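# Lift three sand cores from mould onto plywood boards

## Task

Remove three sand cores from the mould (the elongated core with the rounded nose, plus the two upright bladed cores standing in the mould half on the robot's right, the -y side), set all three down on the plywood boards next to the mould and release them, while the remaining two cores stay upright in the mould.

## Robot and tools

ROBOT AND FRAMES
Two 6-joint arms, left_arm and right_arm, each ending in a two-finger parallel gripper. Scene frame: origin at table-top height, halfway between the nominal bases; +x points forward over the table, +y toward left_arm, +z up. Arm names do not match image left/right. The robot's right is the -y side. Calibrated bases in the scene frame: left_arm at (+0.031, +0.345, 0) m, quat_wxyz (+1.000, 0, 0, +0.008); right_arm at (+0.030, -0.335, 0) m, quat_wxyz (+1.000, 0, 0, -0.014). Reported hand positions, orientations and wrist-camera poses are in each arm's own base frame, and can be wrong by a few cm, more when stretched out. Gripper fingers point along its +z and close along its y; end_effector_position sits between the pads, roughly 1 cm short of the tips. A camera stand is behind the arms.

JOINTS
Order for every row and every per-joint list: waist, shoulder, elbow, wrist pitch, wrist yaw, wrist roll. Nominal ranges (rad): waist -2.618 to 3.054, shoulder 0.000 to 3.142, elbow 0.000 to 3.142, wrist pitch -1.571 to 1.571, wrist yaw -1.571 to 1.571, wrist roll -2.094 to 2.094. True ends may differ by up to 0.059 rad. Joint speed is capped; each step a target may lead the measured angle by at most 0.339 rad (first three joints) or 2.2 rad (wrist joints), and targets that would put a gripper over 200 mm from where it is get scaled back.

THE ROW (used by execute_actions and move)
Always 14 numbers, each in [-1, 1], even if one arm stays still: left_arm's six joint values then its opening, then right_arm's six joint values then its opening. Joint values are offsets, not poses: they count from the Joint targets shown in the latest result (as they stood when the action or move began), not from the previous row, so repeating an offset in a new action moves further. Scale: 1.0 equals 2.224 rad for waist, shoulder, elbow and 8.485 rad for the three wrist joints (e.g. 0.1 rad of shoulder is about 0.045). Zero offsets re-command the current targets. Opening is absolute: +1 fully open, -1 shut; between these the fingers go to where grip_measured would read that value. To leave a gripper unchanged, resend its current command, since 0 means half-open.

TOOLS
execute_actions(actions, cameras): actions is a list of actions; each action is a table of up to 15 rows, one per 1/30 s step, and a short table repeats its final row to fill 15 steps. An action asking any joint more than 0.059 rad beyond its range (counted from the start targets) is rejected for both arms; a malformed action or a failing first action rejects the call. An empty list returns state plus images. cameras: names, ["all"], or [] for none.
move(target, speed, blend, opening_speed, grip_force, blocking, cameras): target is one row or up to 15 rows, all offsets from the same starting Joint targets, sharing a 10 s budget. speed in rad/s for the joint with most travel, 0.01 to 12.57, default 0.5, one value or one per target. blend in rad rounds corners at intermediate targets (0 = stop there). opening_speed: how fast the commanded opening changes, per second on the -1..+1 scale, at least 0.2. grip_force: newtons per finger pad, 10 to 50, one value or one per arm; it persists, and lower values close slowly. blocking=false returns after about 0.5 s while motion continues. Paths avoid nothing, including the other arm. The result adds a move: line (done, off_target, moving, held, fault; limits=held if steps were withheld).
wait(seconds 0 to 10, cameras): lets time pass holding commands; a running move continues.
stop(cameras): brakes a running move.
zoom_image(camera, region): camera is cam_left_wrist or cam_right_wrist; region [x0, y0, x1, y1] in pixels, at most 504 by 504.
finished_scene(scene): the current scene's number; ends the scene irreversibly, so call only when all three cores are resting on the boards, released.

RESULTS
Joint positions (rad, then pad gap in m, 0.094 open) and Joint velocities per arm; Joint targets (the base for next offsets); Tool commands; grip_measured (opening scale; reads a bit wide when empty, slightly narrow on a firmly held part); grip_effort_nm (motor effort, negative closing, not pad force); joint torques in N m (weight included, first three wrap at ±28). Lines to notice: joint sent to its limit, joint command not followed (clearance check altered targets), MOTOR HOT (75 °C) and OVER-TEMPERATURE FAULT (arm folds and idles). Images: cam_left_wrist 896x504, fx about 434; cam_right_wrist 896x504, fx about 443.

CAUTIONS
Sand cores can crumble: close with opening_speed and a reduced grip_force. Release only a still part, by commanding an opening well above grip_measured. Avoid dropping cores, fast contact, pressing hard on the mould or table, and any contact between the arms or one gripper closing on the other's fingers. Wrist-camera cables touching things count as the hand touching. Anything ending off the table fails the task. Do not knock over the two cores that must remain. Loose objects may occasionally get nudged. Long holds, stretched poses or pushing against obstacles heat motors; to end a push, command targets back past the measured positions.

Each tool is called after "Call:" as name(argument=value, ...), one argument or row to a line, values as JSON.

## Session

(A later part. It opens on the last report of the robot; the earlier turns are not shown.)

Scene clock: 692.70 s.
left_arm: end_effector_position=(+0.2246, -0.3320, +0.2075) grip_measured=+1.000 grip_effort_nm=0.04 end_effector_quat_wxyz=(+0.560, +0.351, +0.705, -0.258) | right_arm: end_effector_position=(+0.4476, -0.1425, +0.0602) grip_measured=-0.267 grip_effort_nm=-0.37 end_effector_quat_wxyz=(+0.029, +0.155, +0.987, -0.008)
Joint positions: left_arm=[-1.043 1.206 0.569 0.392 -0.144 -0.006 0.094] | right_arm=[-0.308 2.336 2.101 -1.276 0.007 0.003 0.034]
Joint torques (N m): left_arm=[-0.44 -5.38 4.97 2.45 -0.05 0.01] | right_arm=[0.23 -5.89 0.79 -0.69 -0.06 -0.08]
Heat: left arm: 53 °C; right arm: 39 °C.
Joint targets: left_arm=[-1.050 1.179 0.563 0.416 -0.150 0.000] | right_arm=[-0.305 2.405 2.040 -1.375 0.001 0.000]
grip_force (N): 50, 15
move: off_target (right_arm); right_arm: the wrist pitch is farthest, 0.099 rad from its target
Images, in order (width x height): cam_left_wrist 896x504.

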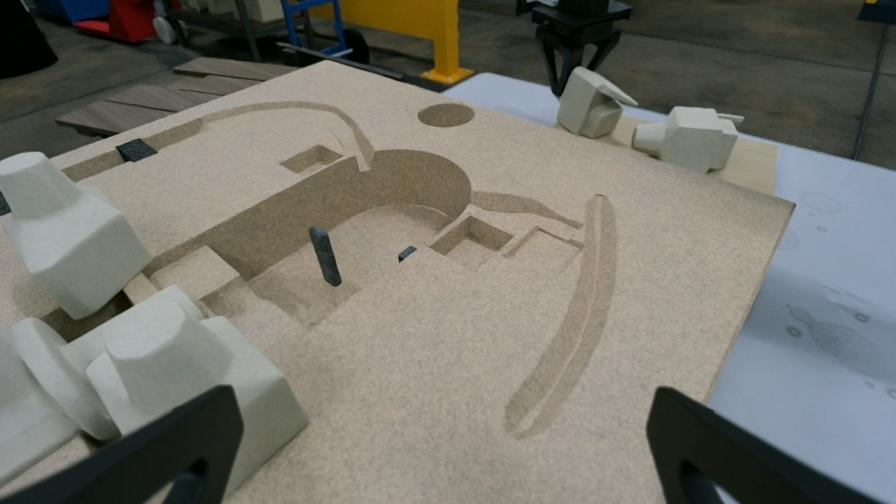

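Call:
move(
  target=[0,0,0,0,0,0,1,0,0,0,0,0,0,0.1],
  opening_speed=0.3,
  cameras=["all"],
)

Call:
zoom_image(
  camera="cam_left_wrist",
  region=[520, 40, 760, 240],
)

Scene clock: 697.50 s.
left_arm: end_effector_position=(+0.2246, -0.3320, +0.2075) grip_measured=+1.000 grip_effort_nm=0.03 end_effector_quat_wxyz=(+0.560, +0.351, +0.705, -0.258) | right_arm: end_effector_position=(+0.4181, -0.1317, +0.0276) grip_measured=+0.097 grip_effort_nm=0.18 end_effector_quat_wxyz=(-0.049, +0.154, +0.987, +0.008)
Joint positions: left_arm=[-1.043 1.206 0.569 0.392 -0.144 -0.006 0.094] | right_arm=[-0.308 2.385 2.054 -1.338 0 0.003 0.052]
Joint torques (N m): left_arm=[-0.44 -5.39 5.04 2.5 -0.08 0.01] | right_arm=[0.21 -9.72 3.97 -0.4 0.01 -0.07]
Heat: left arm: 53 °C; right arm: 39 °C.
Joint targets: left_arm=[-1.050 1.179 0.563 0.416 -0.150 0.000] | right_arm=[-0.305 2.405 2.040 -1.375 0.001 0.000]
grip_force (N): 50, 15
move: off_target (right_arm); right_arm: the wrist pitch is farthest, 0.037 rad from its target

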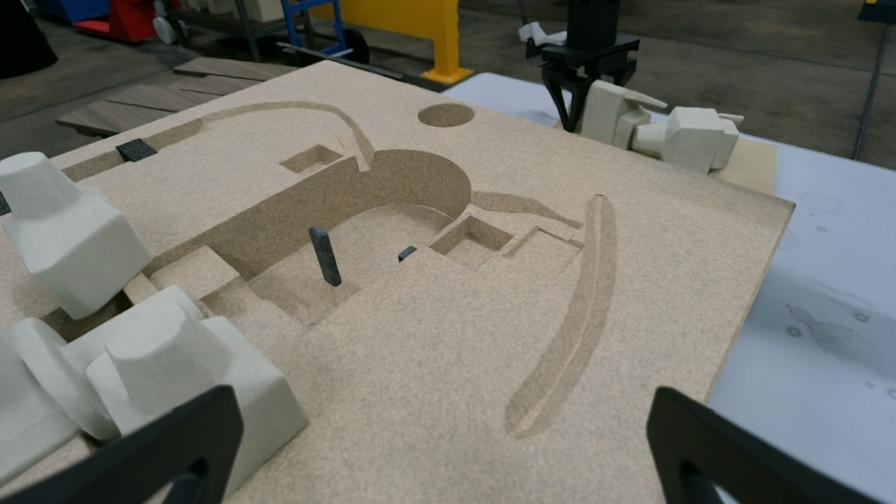

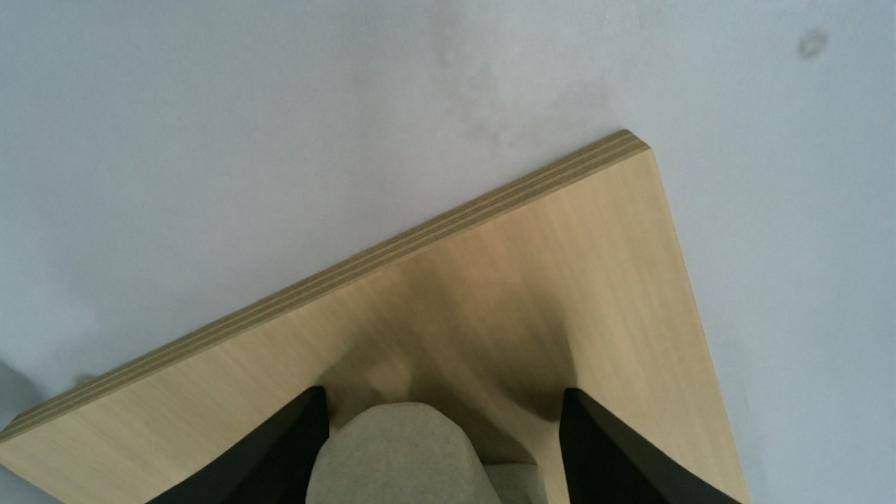

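Scaled by 2.100.

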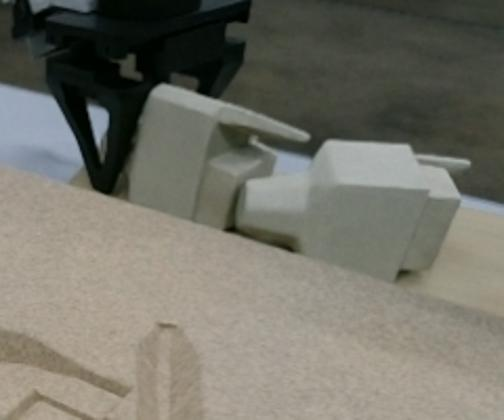

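Call:
move(
  target=[0,0,0,0,0,0,1,0,-0.0202,0.1619,-0.0206,0,0,0.1],
  speed=0.2,
  cameras=["all"],
)

Call:
zoom_image(
  camera="cam_left_wrist",
  region=[520, 40, 760, 240],
)

Scene clock: 705.23 s.
left_arm: end_effector_position=(+0.2246, -0.3320, +0.2075) grip_measured=+1.000 grip_effort_nm=0.03 end_effector_quat_wxyz=(+0.560, +0.351, +0.705, -0.258) | right_arm: end_effector_position=(+0.4428, -0.1394, +0.1068) grip_measured=+0.097 grip_effort_nm=0.18 end_effector_quat_wxyz=(+0.014, +0.154, +0.988, -0.002)
Joint positions: left_arm=[-1.043 1.206 0.569 0.392 -0.144 -0.006 0.094] | right_arm=[-0.307 2.385 2.374 -1.533 0 0.003 0.052]
Joint torques (N m): left_arm=[-0.38 -5.34 5.08 2.49 -0.08 0.02] | right_arm=[0.18 -13.29 7.1 0.01 0.01 -0.07]
Heat: left arm: 53 °C; right arm: 40 °C.
Joint targets: left_arm=[-1.050 1.179 0.563 0.416 -0.150 0.000] | right_arm=[-0.305 2.360 2.401 -1.550 0.001 0.000]
grip_force (N): 50, 15
move: done

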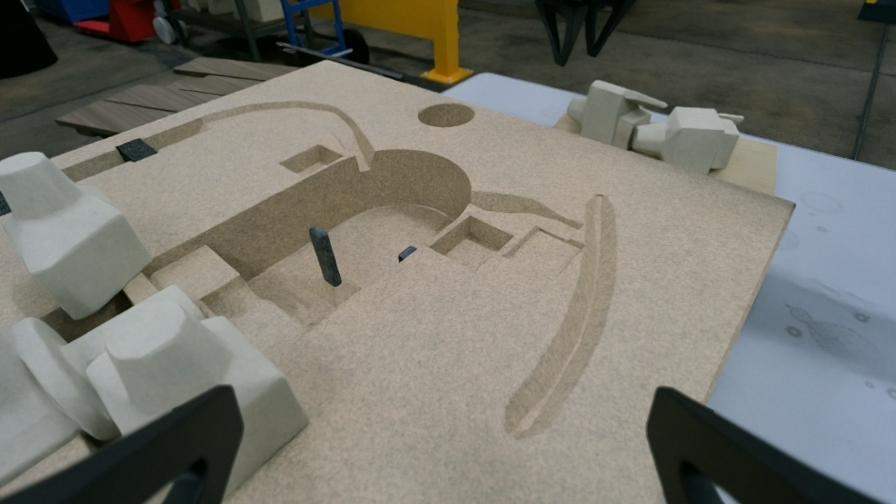

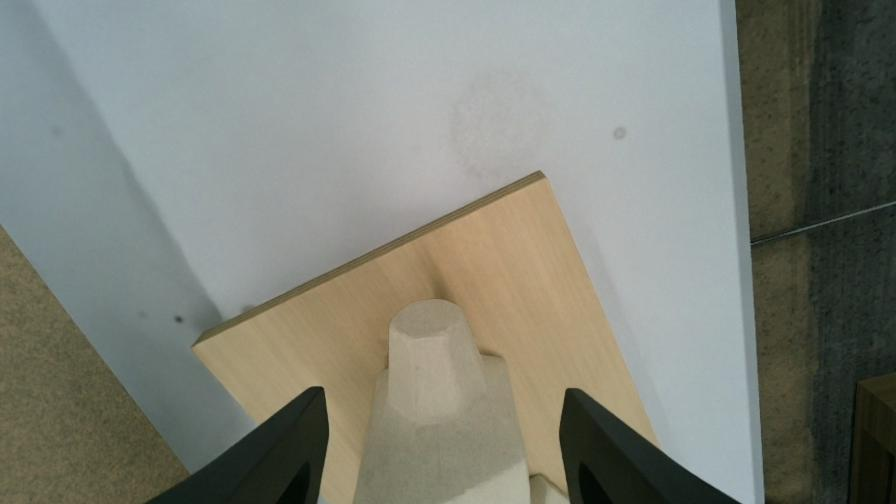

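Scaled by 2.100.

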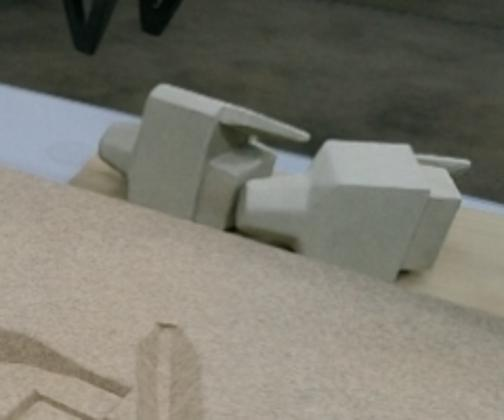

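Call:
move(
  target=[
    [0.045,0.0994,0.3314,-0.0844,-0.0059,-0.0236,1,-0.0214,-0.2383,-0.225,0.0324,0,0,0.1],
    [0.1287,0.2230,0.4150,-0.1337,-0.0369,-0.0617,1,-0.0427,-0.4766,-0.4501,0.0648,0,0,0.1],
  ],
  speed=0.6,
  blend=[0.1,0],
  cameras=["all"],
)

Scene clock: 734.37 s.
left_arm: end_effector_position=(+0.3694, -0.2471, +0.2042) grip_measured=+1.000 grip_effort_nm=0.03 end_effector_quat_wxyz=(+0.373, +0.048, +0.926, -0.019) | right_arm: end_effector_position=(+0.3159, -0.1298, +0.2563) grip_measured=+0.097 grip_effort_nm=0.18 end_effector_quat_wxyz=(+0.310, +0.187, +0.930, -0.061)
Joint positions: left_arm=[-0.766 1.664 1.458 -0.717 -0.441 -0.513 0.094] | right_arm=[-0.393 1.314 1.408 -1.021 0 0.003 0.052]
Joint torques (N m): left_arm=[0.32 -6.22 7.79 1.56 -0.47 -0.19] | right_arm=[-0.47 -5.01 5.08 1.26 0 -0.08]
Heat: left arm: 53 °C; right arm: 45 °C.
Joint targets: left_arm=[-0.763 1.675 1.486 -0.718 -0.463 -0.523] | right_arm=[-0.400 1.299 1.399 -1.000 0.001 0.000]
grip_force (N): 50, 15
move: done

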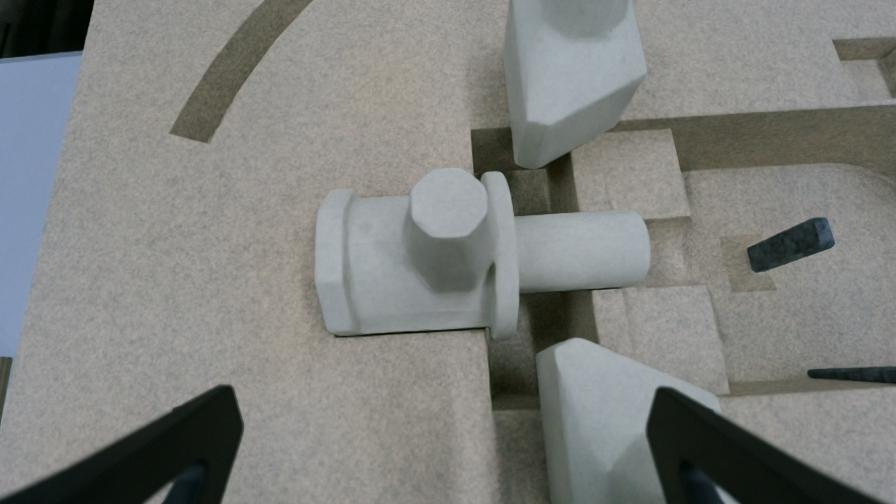

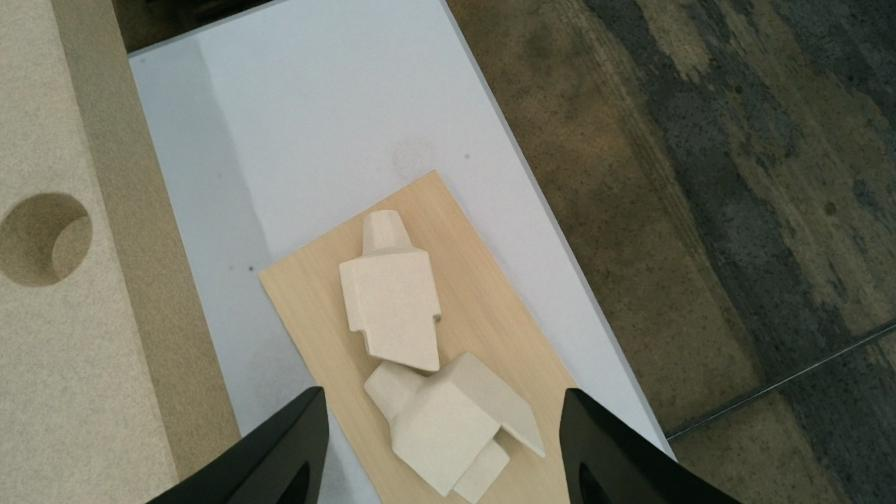

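Call:
move(
  target=[0.0391,0.0866,0.0088,0.0270,0.0051,0.0071,1,0,0,0,0,0,0,0.1],
  speed=0.25,
  cameras=["cam_left_wrist"],
)

Scene clock: 748.17 s.
left_arm: end_effector_position=(+0.4293, -0.2538, +0.1578) grip_measured=+1.000 grip_effort_nm=0.03 end_effector_quat_wxyz=(+0.384, +0.029, +0.923, -0.017) | right_arm: end_effector_position=(+0.3159, -0.1299, +0.2563) grip_measured=+0.097 grip_effort_nm=0.18 end_effector_quat_wxyz=(+0.311, +0.187, +0.930, -0.061)
Joint positions: left_arm=[-0.683 1.852 1.48 -0.508 -0.416 -0.467 0.094] | right_arm=[-0.393 1.314 1.408 -1.021 0 0.003 0.052]
Joint torques (N m): left_arm=[0.46 -7.45 7.53 1.83 -0.25 -0.04] | right_arm=[-0.59 -5 5.01 1.26 0 -0.07]
Heat: left arm: 50 °C; right arm: 42 °C.
Joint targets: left_arm=[-0.677 1.868 1.506 -0.489 -0.420 -0.463] | right_arm=[-0.400 1.299 1.399 -1.000 0.001 0.000]
grip_force (N): 50, 15
move: done
Images, in order (width x height): cam_left_wrist 896x504.

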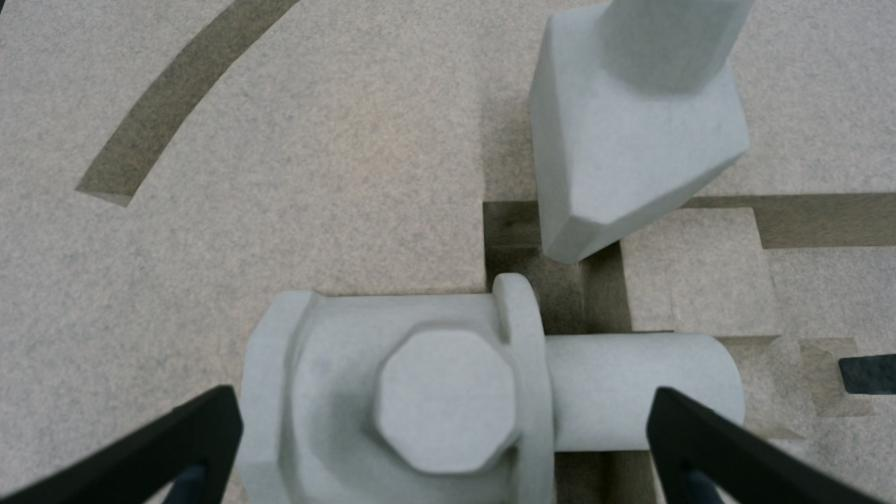

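Call:
move(
  target=[0.0045,0.009,0.0009,0.0021,0,0,1,0,0,0,0,0,0,0.1],
  speed=0.2,
  cameras=["cam_left_wrist"],
)

Scene clock: 761.67 s.
left_arm: end_effector_position=(+0.4342, -0.2530, +0.1522) grip_measured=+1.000 grip_effort_nm=0.03 end_effector_quat_wxyz=(+0.384, +0.026, +0.923, -0.016) | right_arm: end_effector_position=(+0.3159, -0.1299, +0.2563) grip_measured=+0.097 grip_effort_nm=0.18 end_effector_quat_wxyz=(+0.311, +0.187, +0.930, -0.061)
Joint positions: left_arm=[-0.675 1.869 1.48 -0.49 -0.415 -0.467 0.094] | right_arm=[-0.393 1.314 1.408 -1.021 0 0.003 0.052]
Joint torques (N m): left_arm=[0.66 -7.46 7.73 1.85 -0.25 -0.01] | right_arm=[-0.59 -5 5.04 1.27 0 -0.08]
Heat: left arm: 49 °C; right arm: 40 °C.
Joint targets: left_arm=[-0.666 1.888 1.508 -0.472 -0.420 -0.463] | right_arm=[-0.400 1.299 1.399 -1.000 0.001 0.000]
grip_force (N): 50, 15
move: done
Images, in order (width x height): cam_left_wrist 896x504.

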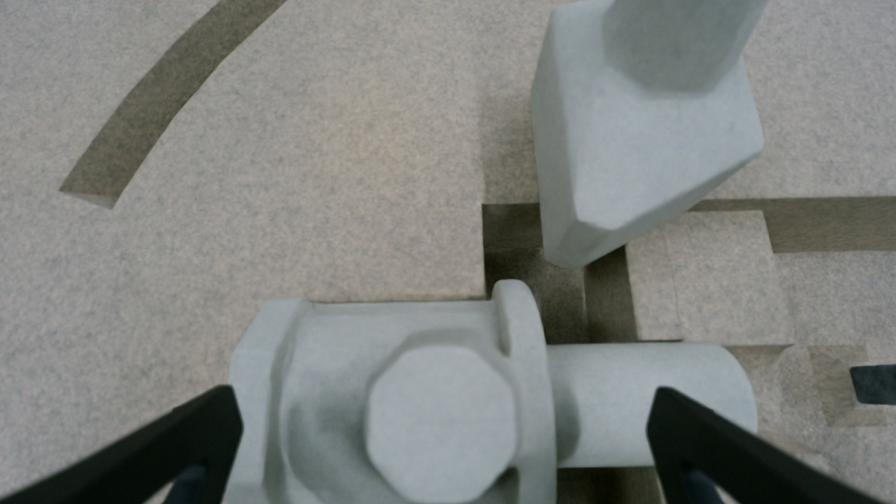

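Call:
move(
  target=[0,0,0,0,0,0,-0.9,0,0,0,0,0,0,0.1],
  opening_speed=0.5,
  cameras=["cam_left_wrist"],
)

Scene clock: 768.20 s.
left_arm: end_effector_position=(+0.4346, -0.2541, +0.1527) grip_measured=-0.261 grip_effort_nm=-1.00 end_effector_quat_wxyz=(+0.385, +0.026, +0.923, -0.019) | right_arm: end_effector_position=(+0.3159, -0.1299, +0.2563) grip_measured=+0.097 grip_effort_nm=0.18 end_effector_quat_wxyz=(+0.311, +0.187, +0.930, -0.061)
Joint positions: left_arm=[-0.674 1.869 1.48 -0.486 -0.411 -0.467 0.035] | right_arm=[-0.393 1.314 1.408 -1.021 0 0.003 0.052]
Joint torques (N m): left_arm=[0.65 -7.39 7.73 1.79 -0.29 -0.04] | right_arm=[-0.59 -4.97 5.04 1.26 -0.01 -0.07]
Heat: left arm: 49 °C; right arm: 39 °C.
Joint targets: left_arm=[-0.667 1.888 1.508 -0.471 -0.420 -0.463] | right_arm=[-0.400 1.299 1.399 -1.000 0.001 0.000]
grip_force (N): 50, 15
move: done
Images, in order (width x height): cam_left_wrist 896x504.

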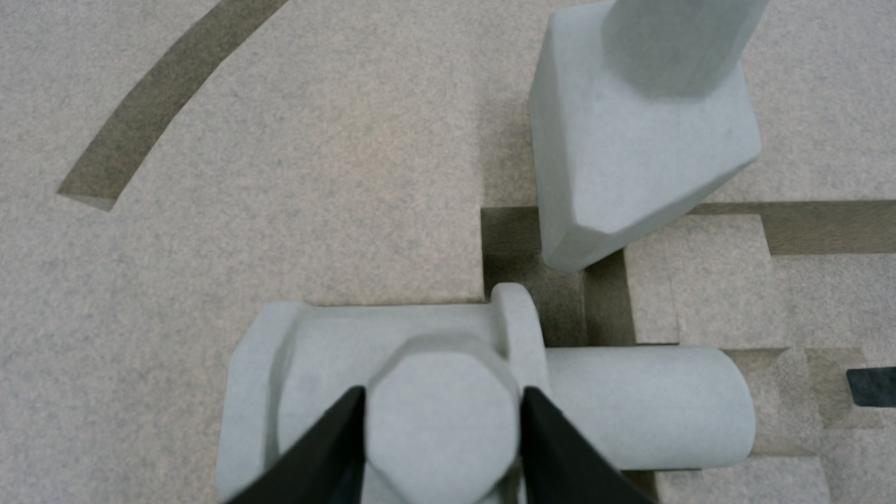

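Call:
move(
  target=[
    [0,-0.0085,0.0733,-0.0176,0,0,-0.9,0,0,0,0,0,0,0.1],
    [0,-0.0027,0.1509,-0.0364,0,0,-0.9,0,0,0,0,0,0,0.1],
    [0,0.0166,0.2482,-0.0568,0,0,-0.9,0,0,0,0,0,0,0.1],
  ],
  speed=0.15,
  blend=[0.03,0.03,0],
  cameras=["all"],
)

Scene clock: 781.17 s.
left_arm: end_effector_position=(+0.4251, -0.2513, +0.2452) grip_measured=-0.261 grip_effort_nm=-1.00 end_effector_quat_wxyz=(+0.341, +0.040, +0.939, -0.007) | right_arm: end_effector_position=(+0.3159, -0.1299, +0.2563) grip_measured=+0.097 grip_effort_nm=0.18 end_effector_quat_wxyz=(+0.311, +0.187, +0.930, -0.061)
Joint positions: left_arm=[-0.67 1.935 2.001 -1.035 -0.375 -0.468 0.035] | right_arm=[-0.393 1.314 1.408 -1.021 0 0.003 0.052]
Joint torques (N m): left_arm=[0.25 -9.72 10.09 2.38 -0.69 -0.01] | right_arm=[-0.59 -5 5.04 1.26 0 -0.08]
Heat: left arm: 49 °C; right arm: 38 °C.
Joint targets: left_arm=[-0.666 1.925 2.060 -0.954 -0.420 -0.463] | right_arm=[-0.400 1.299 1.399 -1.000 0.001 0.000]
grip_force (N): 50, 15
move: off_target (left_arm); left_arm: the wrist pitch is farthest, 0.082 rad from its target

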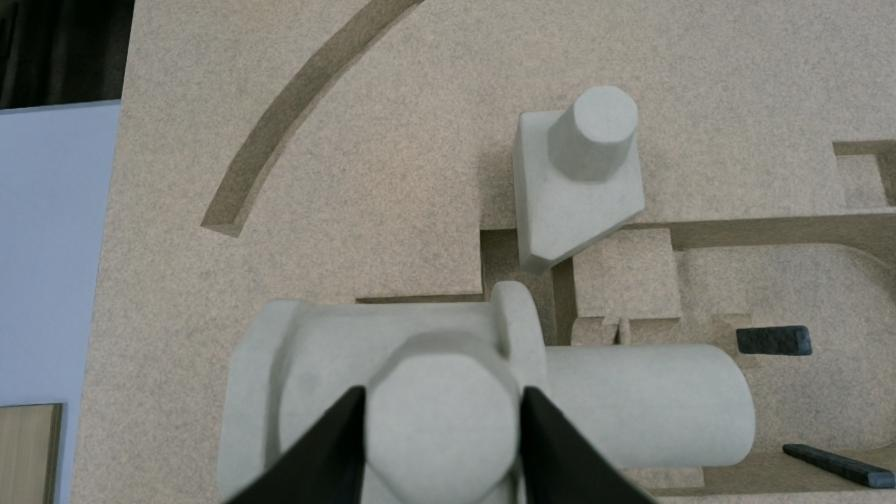

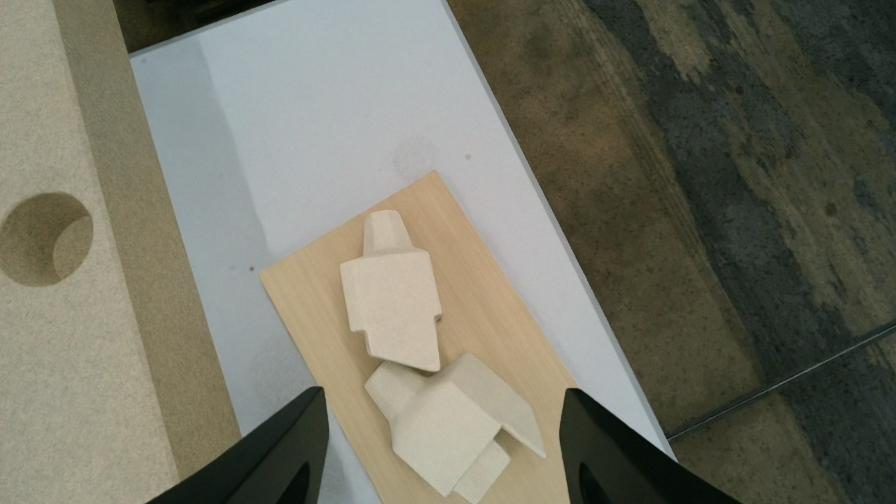

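Call:
move(
  target=[0,0,0,0,0,0,-0.9,0.5396,-0.054,-0.3759,0.1669,0.0177,0,0.1],
  speed=0.6,
  cameras=["all"],
)

Call:
zoom_image(
  camera="cam_right_wrist",
  region=[100, 0, 600, 300],
)

Scene clock: 789.83 s.
left_arm: end_effector_position=(+0.4251, -0.2513, +0.2452) grip_measured=-0.261 grip_effort_nm=-1.00 end_effector_quat_wxyz=(+0.341, +0.040, +0.939, -0.007) | right_arm: end_effector_position=(+0.2976, +0.2672, +0.2063) grip_measured=+0.097 grip_effort_nm=0.18 end_effector_quat_wxyz=(+0.585, -0.262, +0.745, +0.183)
Joint positions: left_arm=[-0.67 1.935 2.001 -1.035 -0.375 -0.468 0.035] | right_arm=[0.796 1.204 0.571 0.381 0.149 0.003 0.052]
Joint torques (N m): left_arm=[0.43 -9.7 10.18 2.39 -0.72 -0.01] | right_arm=[0.39 -5.45 5.6 1.89 0.07 -0.07]
Heat: left arm: 50 °C; right arm: 37 °C.
Joint targets: left_arm=[-0.666 1.925 2.060 -0.954 -0.420 -0.463] | right_arm=[0.800 1.179 0.563 0.416 0.151 0.000]
grip_force (N): 50, 15
move: off_target (left_arm, right_arm); left_arm: the wrist pitch is farthest, 0.081 rad from its target; right_arm: the wrist pitch is farthest, 0.036 rad from its target

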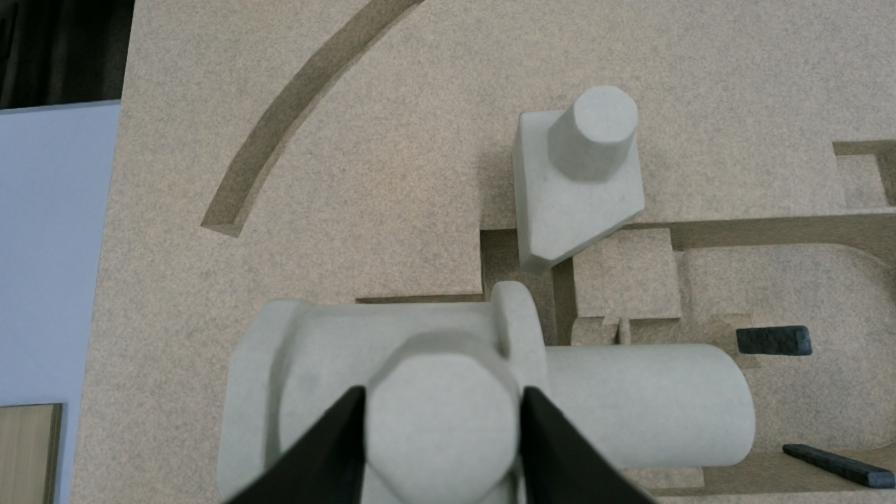

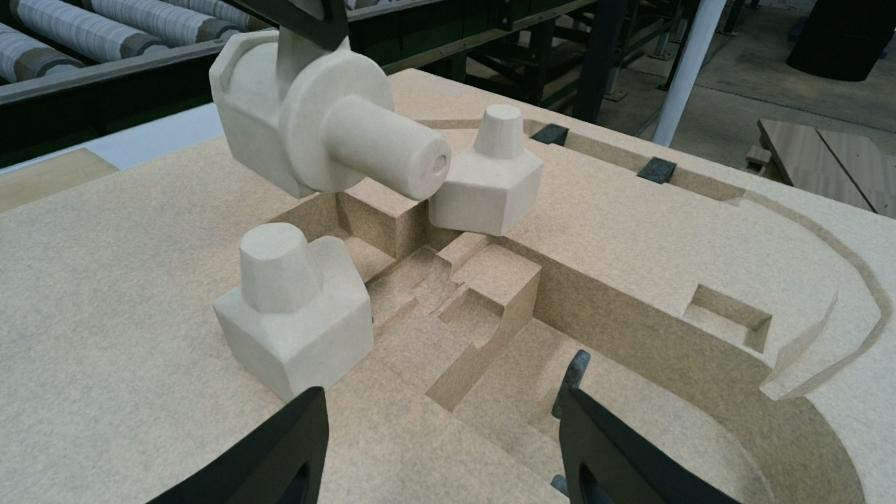

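Scaled by 1.008.

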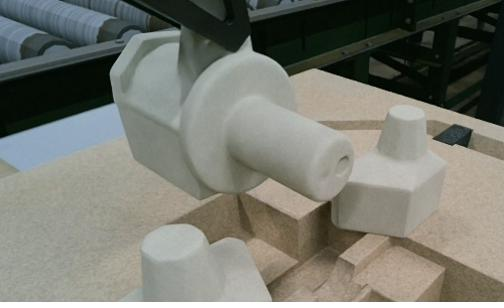

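Call:
zoom_image(
  camera="cam_right_wrist",
  region=[190, 0, 470, 220],
)

Scaled by 1.800.

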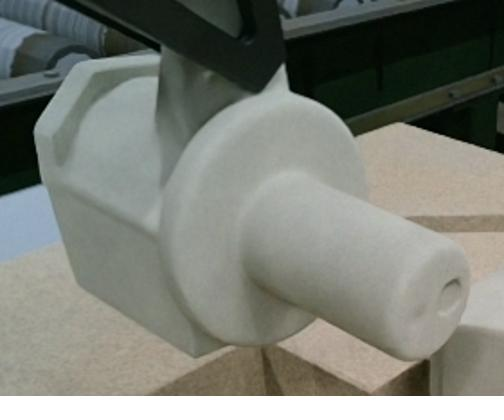

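Call:
move(
  target=[0.4814,-0.4069,-0.4294,0.024,0.0495,0.0546,-0.9,0,0,0,0,0,0,0.1],
  speed=0.4,
  cameras=["cam_left_wrist"],
)

Scene clock: 814.33 s.
left_arm: end_effector_position=(+0.2764, +0.1190, +0.2254) grip_measured=-0.262 grip_effort_nm=-1.00 end_effector_quat_wxyz=(+0.344, -0.190, +0.917, +0.072) | right_arm: end_effector_position=(+0.2977, +0.2672, +0.2065) grip_measured=+0.097 grip_effort_nm=0.18 end_effector_quat_wxyz=(+0.586, -0.262, +0.745, +0.184)
Joint positions: left_arm=[0.399 1.066 1.085 -0.872 -0.007 -0.007 0.035] | right_arm=[0.796 1.204 0.571 0.381 0.149 0.003 0.052]
Joint torques (N m): left_arm=[0.46 -5.61 6.93 3.01 0.11 0.02] | right_arm=[0.4 -5.46 5.61 1.87 0.02 -0.07]
Heat: left arm: 51 °C; right arm: 40 °C.
Joint targets: left_arm=[0.404 1.020 1.104 -0.750 0.000 0.000] | right_arm=[0.800 1.179 0.563 0.416 0.151 0.000]
grip_force (N): 50, 15
move: off_target (left_arm); left_arm: the wrist pitch is farthest, 0.122 rad from its target
Images, in order (width x height): cam_left_wrist 896x504.

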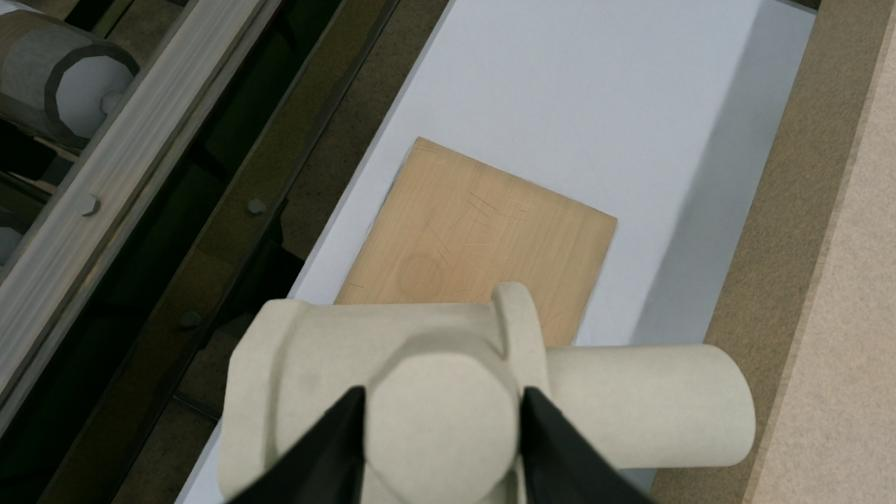

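Call:
move(
  target=[0,-0.0202,-0.1569,0.0435,0,0,-0.9,0,0,0,0,0,0,0.1],
  speed=0.2,
  cameras=["all"],
)

Call:
zoom_image(
  camera="cam_right_wrist",
  region=[0, 100, 300, 300],
)

Scene clock: 822.30 s.
left_arm: end_effector_position=(+0.2835, +0.1219, +0.1505) grip_measured=-0.262 grip_effort_nm=-1.00 end_effector_quat_wxyz=(+0.365, -0.188, +0.909, +0.076) | right_arm: end_effector_position=(+0.2977, +0.2672, +0.2065) grip_measured=+0.097 grip_effort_nm=0.18 end_effector_quat_wxyz=(+0.586, -0.262, +0.745, +0.184)
Joint positions: left_arm=[0.399 1.026 0.734 -0.515 -0.007 -0.006 0.035] | right_arm=[0.796 1.204 0.571 0.381 0.149 0.003 0.052]
Joint torques (N m): left_arm=[0.49 -5.94 7.31 3.22 0.1 0.03] | right_arm=[0.39 -5.46 5.6 1.87 0.02 -0.07]
Heat: left arm: 54 °C; right arm: 41 °C.
Joint targets: left_arm=[0.404 0.975 0.755 -0.381 0.000 0.000] | right_arm=[0.800 1.179 0.563 0.416 0.151 0.000]
grip_force (N): 50, 15
move: off_target (left_arm); left_arm: the wrist pitch is farthest, 0.134 rad from its target

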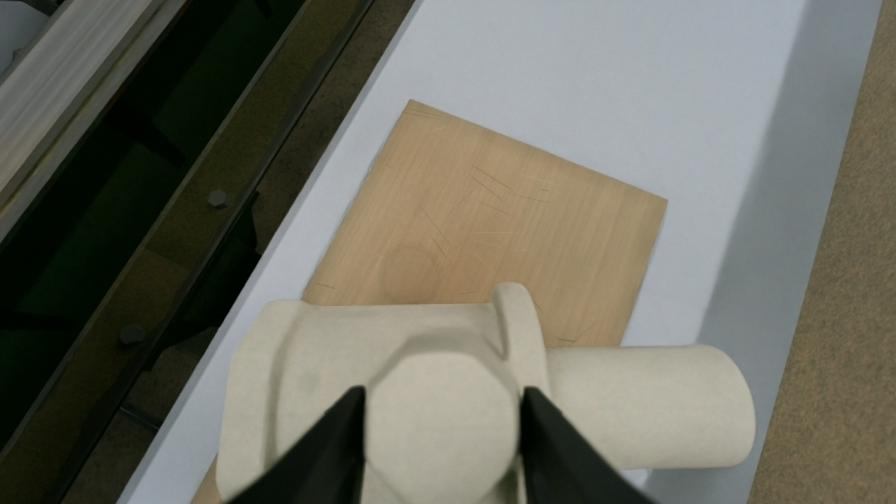

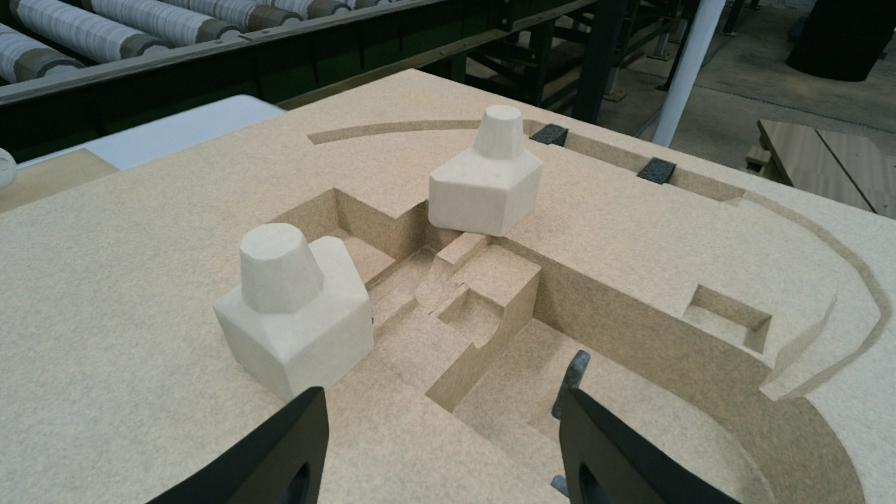

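Scaled by 1.680.

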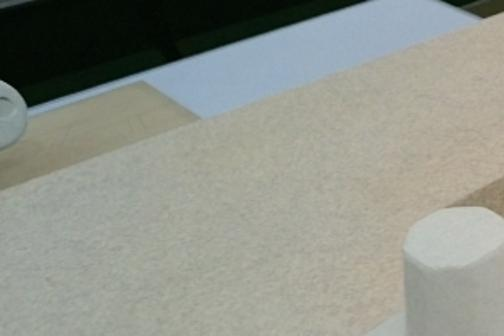

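Call:
move(
  target=[0,0,-0.0179,0.0074,0,0,-0.9,0,0,0,0,0,0,0.1],
  speed=0.1,
  cameras=[],
)

Call:
move(
  target=[0,0,-0.0135,0.0036,0,0,-0.9,0,0,0,0,0,0,0.1],
  speed=0.1,
  cameras=["cam_left_wrist"],
)

Scene clock: 828.07 s.
left_arm: end_effector_position=(+0.2861, +0.1230, +0.1443) grip_measured=-0.262 grip_effort_nm=-1.00 end_effector_quat_wxyz=(+0.374, -0.187, +0.905, +0.078) | right_arm: end_effector_position=(+0.2977, +0.2672, +0.2065) grip_measured=+0.097 grip_effort_nm=0.18 end_effector_quat_wxyz=(+0.586, -0.262, +0.745, +0.184)
Joint positions: left_arm=[0.399 1.026 0.696 -0.456 -0.007 -0.006 0.035] | right_arm=[0.796 1.204 0.571 0.381 0.149 0.003 0.052]
Joint torques (N m): left_arm=[0.47 -6 7.3 3.28 0.13 0.02] | right_arm=[0.4 -5.45 5.59 1.86 0.03 -0.07]
Heat: left arm: 57 °C; right arm: 41 °C.
Joint targets: left_arm=[0.404 0.975 0.716 -0.318 0.000 0.000] | right_arm=[0.800 1.179 0.563 0.416 0.151 0.000]
grip_force (N): 50, 15
move: off_target (left_arm); left_arm: the wrist pitch is farthest, 0.138 rad from its target
No camera images: "cameras" was empty.

Scene clock: 829.10 s.
left_arm: end_effector_position=(+0.2854, +0.1227, +0.1368) grip_measured=-0.262 grip_effort_nm=-1.00 end_effector_quat_wxyz=(+0.374, -0.187, +0.905, +0.078) | right_arm: end_effector_position=(+0.2977, +0.2672, +0.2065) grip_measured=+0.097 grip_effort_nm=0.18 end_effector_quat_wxyz=(+0.586, -0.262, +0.745, +0.184)
Joint positions: left_arm=[0.399 1.026 0.666 -0.426 -0.007 -0.006 0.035] | right_arm=[0.796 1.204 0.571 0.381 0.149 0.003 0.052]
Joint torques (N m): left_arm=[0.43 -5.93 7.21 3.3 0.09 0.04] | right_arm=[0.4 -5.45 5.61 1.87 0.03 -0.07]
Heat: left arm: 57 °C; right arm: 41 °C.
Joint targets: left_arm=[0.404 0.975 0.686 -0.287 0.000 0.000] | right_arm=[0.800 1.179 0.563 0.416 0.151 0.000]
grip_force (N): 50, 15
move: off_target (left_arm); left_arm: the wrist pitch is farthest, 0.138 rad from its target
Images, in order (width x height): cam_left_wrist 896x504.

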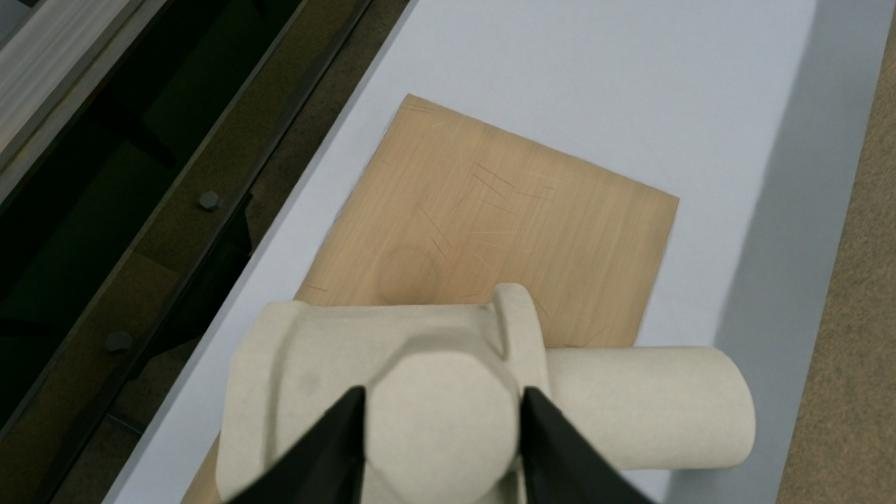

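Call:
move(
  target=[0,0,-0.009,0.0024,0,0,-0.9,0,0,0,0,0,0,0.1],
  speed=0.1,
  cameras=[],
)

Call:
move(
  target=[0,0,-0.009,0.0024,0,0,-0.9,0,0,0,0,0,0,0.1],
  speed=0.1,
  cameras=[],
)

Call:
move(
  target=[0,0,-0.009,0.0024,0,0,-0.9,0,0,0,0,0,0,0.1],
  speed=0.1,
  cameras=["cam_left_wrist"],
)

Scene clock: 833.67 s.
left_arm: end_effector_position=(+0.2848, +0.1225, +0.1318) grip_measured=-0.262 grip_effort_nm=-1.00 end_effector_quat_wxyz=(+0.374, -0.187, +0.905, +0.078) | right_arm: end_effector_position=(+0.2977, +0.2672, +0.2065) grip_measured=+0.097 grip_effort_nm=0.18 end_effector_quat_wxyz=(+0.586, -0.262, +0.745, +0.184)
Joint positions: left_arm=[0.399 1.026 0.646 -0.406 -0.007 -0.006 0.035] | right_arm=[0.796 1.204 0.571 0.381 0.149 0.003 0.052]
Joint torques (N m): left_arm=[0.46 -5.9 7.23 3.3 0.11 0.02] | right_arm=[0.42 -5.46 5.59 1.87 0.03 -0.08]
Heat: left arm: 59 °C; right arm: 42 °C.
Joint targets: left_arm=[0.404 0.975 0.666 -0.267 0.000 0.000] | right_arm=[0.800 1.179 0.563 0.416 0.151 0.000]
grip_force (N): 50, 15
move: off_target (left_arm); left_arm: the wrist pitch is farthest, 0.139 rad from its target
No camera images: "cameras" was empty.

Scene clock: 834.67 s.
left_arm: end_effector_position=(+0.2842, +0.1222, +0.1269) grip_measured=-0.262 grip_effort_nm=-1.00 end_effector_quat_wxyz=(+0.375, -0.187, +0.905, +0.078) | right_arm: end_effector_position=(+0.2977, +0.2672, +0.2065) grip_measured=+0.097 grip_effort_nm=0.18 end_effector_quat_wxyz=(+0.586, -0.262, +0.745, +0.184)
Joint positions: left_arm=[0.399 1.026 0.626 -0.386 -0.007 -0.006 0.035] | right_arm=[0.796 1.204 0.571 0.381 0.149 0.003 0.052]
Joint torques (N m): left_arm=[0.38 -5.9 7.19 3.3 0.11 0.01] | right_arm=[0.42 -5.48 5.61 1.86 0.03 -0.08]
Heat: left arm: 59 °C; right arm: 42 °C.
Joint targets: left_arm=[0.404 0.975 0.646 -0.247 0.000 0.000] | right_arm=[0.800 1.179 0.563 0.416 0.151 0.000]
grip_force (N): 50, 15
move: off_target (left_arm); left_arm: the wrist pitch is farthest, 0.139 rad from its target
No camera images: "cameras" was empty.

Scene clock: 835.67 s.
left_arm: end_effector_position=(+0.2834, +0.1219, +0.1219) grip_measured=-0.262 grip_effort_nm=-1.00 end_effector_quat_wxyz=(+0.375, -0.187, +0.905, +0.078) | right_arm: end_effector_position=(+0.2977, +0.2672, +0.2065) grip_measured=+0.097 grip_effort_nm=0.18 end_effector_quat_wxyz=(+0.586, -0.262, +0.745, +0.184)
Joint positions: left_arm=[0.399 1.026 0.606 -0.365 -0.007 -0.006 0.035] | right_arm=[0.796 1.204 0.571 0.381 0.149 0.003 0.052]
Joint torques (N m): left_arm=[0.4 -5.9 7.13 3.29 0.11 0.02] | right_arm=[0.4 -5.48 5.61 1.86 0.03 -0.08]
Heat: left arm: 59 °C; right arm: 42 °C.
Joint targets: left_arm=[0.404 0.975 0.625 -0.226 0.000 0.000] | right_arm=[0.800 1.179 0.563 0.416 0.151 0.000]
grip_force (N): 50, 15
move: off_target (left_arm); left_arm: the wrist pitch is farthest, 0.139 rad from its target
Images, in order (width x height): cam_left_wrist 896x504.

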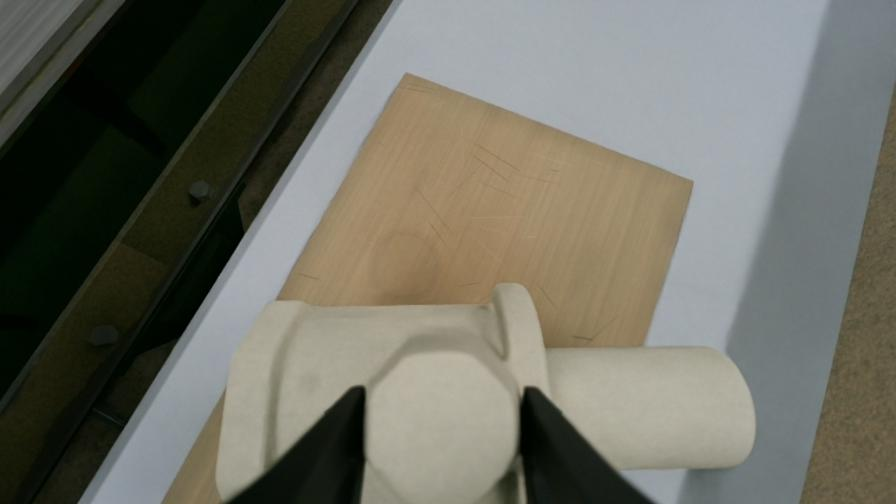

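Call:
move(
  target=[0,0,-0.009,0.0024,0,0,-0.9,0,0,0,0,0,0,0.1],
  speed=0.1,
  cameras=[],
)

Call:
move(
  target=[0,0,-0.009,0.0024,0,0,-0.9,0,0,0,0,0,0,0.1],
  speed=0.1,
  cameras=["cam_left_wrist"],
)

Scene clock: 840.17 s.
left_arm: end_effector_position=(+0.2825, +0.1215, +0.1170) grip_measured=-0.262 grip_effort_nm=-1.00 end_effector_quat_wxyz=(+0.375, -0.187, +0.905, +0.078) | right_arm: end_effector_position=(+0.2977, +0.2672, +0.2065) grip_measured=+0.097 grip_effort_nm=0.18 end_effector_quat_wxyz=(+0.586, -0.262, +0.745, +0.184)
Joint positions: left_arm=[0.399 1.026 0.586 -0.346 -0.007 -0.006 0.035] | right_arm=[0.796 1.204 0.571 0.381 0.149 0.003 0.052]
Joint torques (N m): left_arm=[0.44 -5.78 7.06 3.3 0.11 0.01] | right_arm=[0.42 -5.48 5.59 1.86 0.03 -0.07]
Heat: left arm: 59 °C; right arm: 42 °C.
Joint targets: left_arm=[0.404 0.975 0.606 -0.206 0.000 0.000] | right_arm=[0.800 1.179 0.563 0.416 0.151 0.000]
grip_force (N): 50, 15
move: off_target (left_arm); left_arm: the wrist pitch is farthest, 0.140 rad from its target
No camera images: "cameras" was empty.

Scene clock: 840.97 s.
left_arm: end_effector_position=(+0.2826, +0.1215, +0.1147) grip_measured=-0.262 grip_effort_nm=-1.00 end_effector_quat_wxyz=(+0.379, -0.187, +0.903, +0.079) | right_arm: end_effector_position=(+0.2977, +0.2672, +0.2065) grip_measured=+0.097 grip_effort_nm=0.18 end_effector_quat_wxyz=(+0.586, -0.262, +0.745, +0.184)
Joint positions: left_arm=[0.399 1.022 0.568 -0.322 -0.007 -0.006 0.035] | right_arm=[0.796 1.204 0.571 0.381 0.149 0.003 0.052]
Joint torques (N m): left_arm=[0.39 -5.52 7.02 3.29 0.11 0.01] | right_arm=[0.39 -5.45 5.61 1.86 0.03 -0.07]
Heat: left arm: 59 °C; right arm: 42 °C.
Joint targets: left_arm=[0.404 0.975 0.585 -0.186 0.000 0.000] | right_arm=[0.800 1.179 0.563 0.416 0.151 0.000]
grip_force (N): 50, 15
move: off_target (left_arm); left_arm: the wrist pitch is farthest, 0.137 rad from its target
Images, in order (width x height): cam_left_wrist 896x504.

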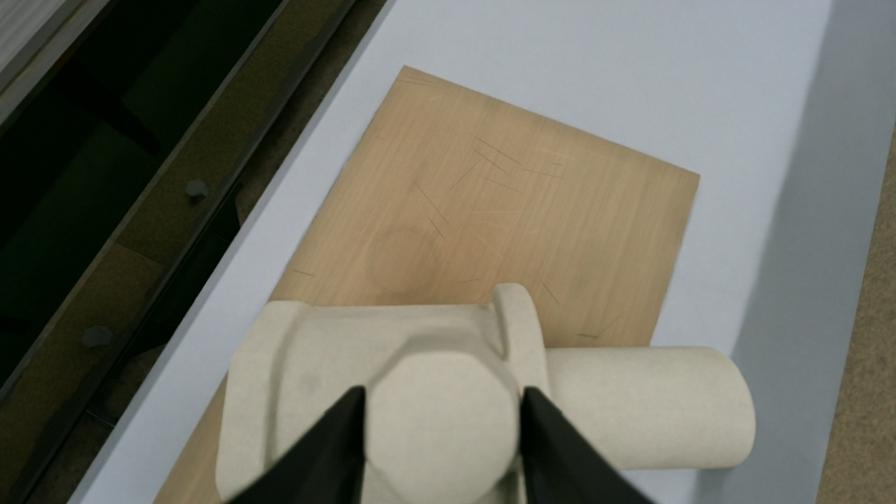

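Call:
move(
  target=[0,0,0,-0.0071,0,0,-0.9,0,0,0,0,0,0,0.1],
  speed=0.1,
  cameras=[],
)

Call:
move(
  target=[0,0,0,-0.0047,0,0,-0.9,0,0,0,0,0,0,0.1],
  speed=0.1,
  cameras=["cam_left_wrist"],
)

Scene clock: 847.33 s.
left_arm: end_effector_position=(+0.2808, +0.1208, +0.1139) grip_measured=-0.262 grip_effort_nm=-1.00 end_effector_quat_wxyz=(+0.375, -0.185, +0.905, +0.079) | right_arm: end_effector_position=(+0.2977, +0.2672, +0.2065) grip_measured=+0.097 grip_effort_nm=0.18 end_effector_quat_wxyz=(+0.586, -0.262, +0.745, +0.184)
Joint positions: left_arm=[0.399 1.018 0.568 -0.333 -0.007 -0.001 0.035] | right_arm=[0.796 1.204 0.571 0.381 0.149 0.003 0.052]
Joint torques (N m): left_arm=[0.49 -5.15 6.9 2.74 0.1 -0.07] | right_arm=[0.39 -5.46 5.6 1.86 0.04 -0.07]
Heat: left arm: 59 °C; right arm: 42 °C.
Joint targets: left_arm=[0.404 0.975 0.586 -0.246 0.000 0.000] | right_arm=[0.800 1.179 0.563 0.416 0.151 0.000]
grip_force (N): 50, 15
move: off_target (left_arm); left_arm: the wrist pitch is farthest, 0.087 rad from its target
No camera images: "cameras" was empty.

Scene clock: 848.03 s.
left_arm: end_effector_position=(+0.2787, +0.1199, +0.1130) grip_measured=-0.262 grip_effort_nm=-1.00 end_effector_quat_wxyz=(+0.372, -0.184, +0.907, +0.079) | right_arm: end_effector_position=(+0.2977, +0.2672, +0.2065) grip_measured=+0.097 grip_effort_nm=0.18 end_effector_quat_wxyz=(+0.586, -0.262, +0.745, +0.184)
Joint positions: left_arm=[0.399 1.013 0.568 -0.346 -0.007 0.002 0.035] | right_arm=[0.796 1.204 0.571 0.381 0.149 0.003 0.052]
Joint torques (N m): left_arm=[0.51 -4.77 6.93 2.45 0.11 -0.1] | right_arm=[0.42 -5.48 5.6 1.86 0.02 -0.08]
Heat: left arm: 58 °C; right arm: 42 °C.
Joint targets: left_arm=[0.404 0.975 0.586 -0.286 0.000 0.000] | right_arm=[0.800 1.179 0.563 0.416 0.151 0.000]
grip_force (N): 50, 15
move: off_target (left_arm); left_arm: the wrist pitch is farthest, 0.060 rad from its target
Images, in order (width x height): cam_left_wrist 896x504.

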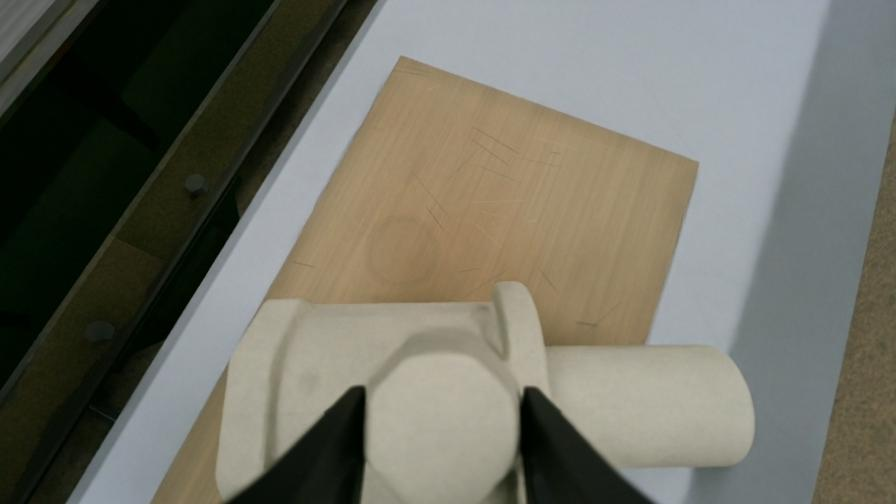

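Call:
move(
  target=[0,0,0,0,0,0,0.2,0,0,0,0,0,0,0.1],
  opening_speed=0.3,
  cameras=["cam_left_wrist"],
)

Scene clock: 854.20 s.
left_arm: end_effector_position=(+0.2848, +0.1225, +0.1261) grip_measured=+0.198 grip_effort_nm=0.15 end_effector_quat_wxyz=(+0.399, -0.181, +0.895, +0.084) | right_arm: end_effector_position=(+0.2977, +0.2672, +0.2065) grip_measured=+0.097 grip_effort_nm=0.18 end_effector_quat_wxyz=(+0.586, -0.262, +0.745, +0.184)
Joint positions: left_arm=[0.399 0.992 0.568 -0.308 -0.007 0.002 0.056] | right_arm=[0.796 1.204 0.571 0.381 0.149 0.003 0.052]
Joint torques (N m): left_arm=[0.4 -3.02 7.05 2.1 0.1 -0.08] | right_arm=[0.4 -5.48 5.6 1.86 0.03 -0.08]
Heat: left arm: 57 °C; right arm: 43 °C.
Joint targets: left_arm=[0.404 0.975 0.586 -0.286 0.000 0.000] | right_arm=[0.800 1.179 0.563 0.416 0.151 0.000]
grip_force (N): 50, 15
move: done
Images, in order (width x height): cam_left_wrist 896x504.

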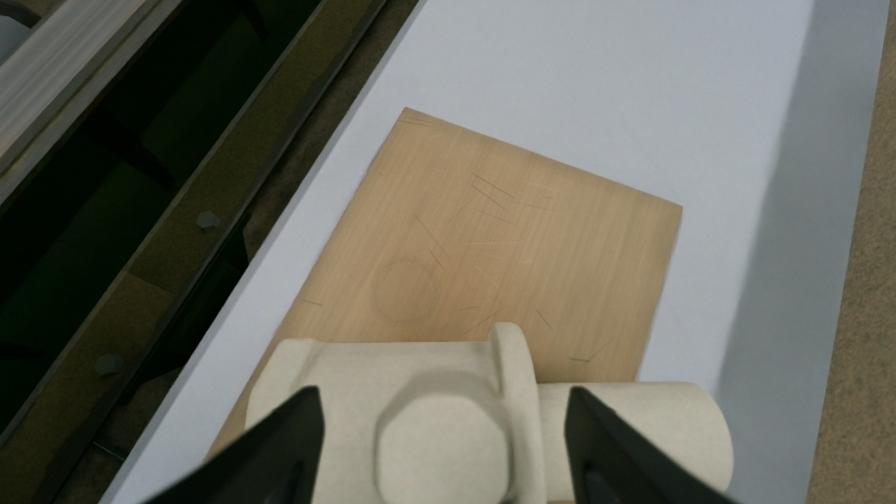

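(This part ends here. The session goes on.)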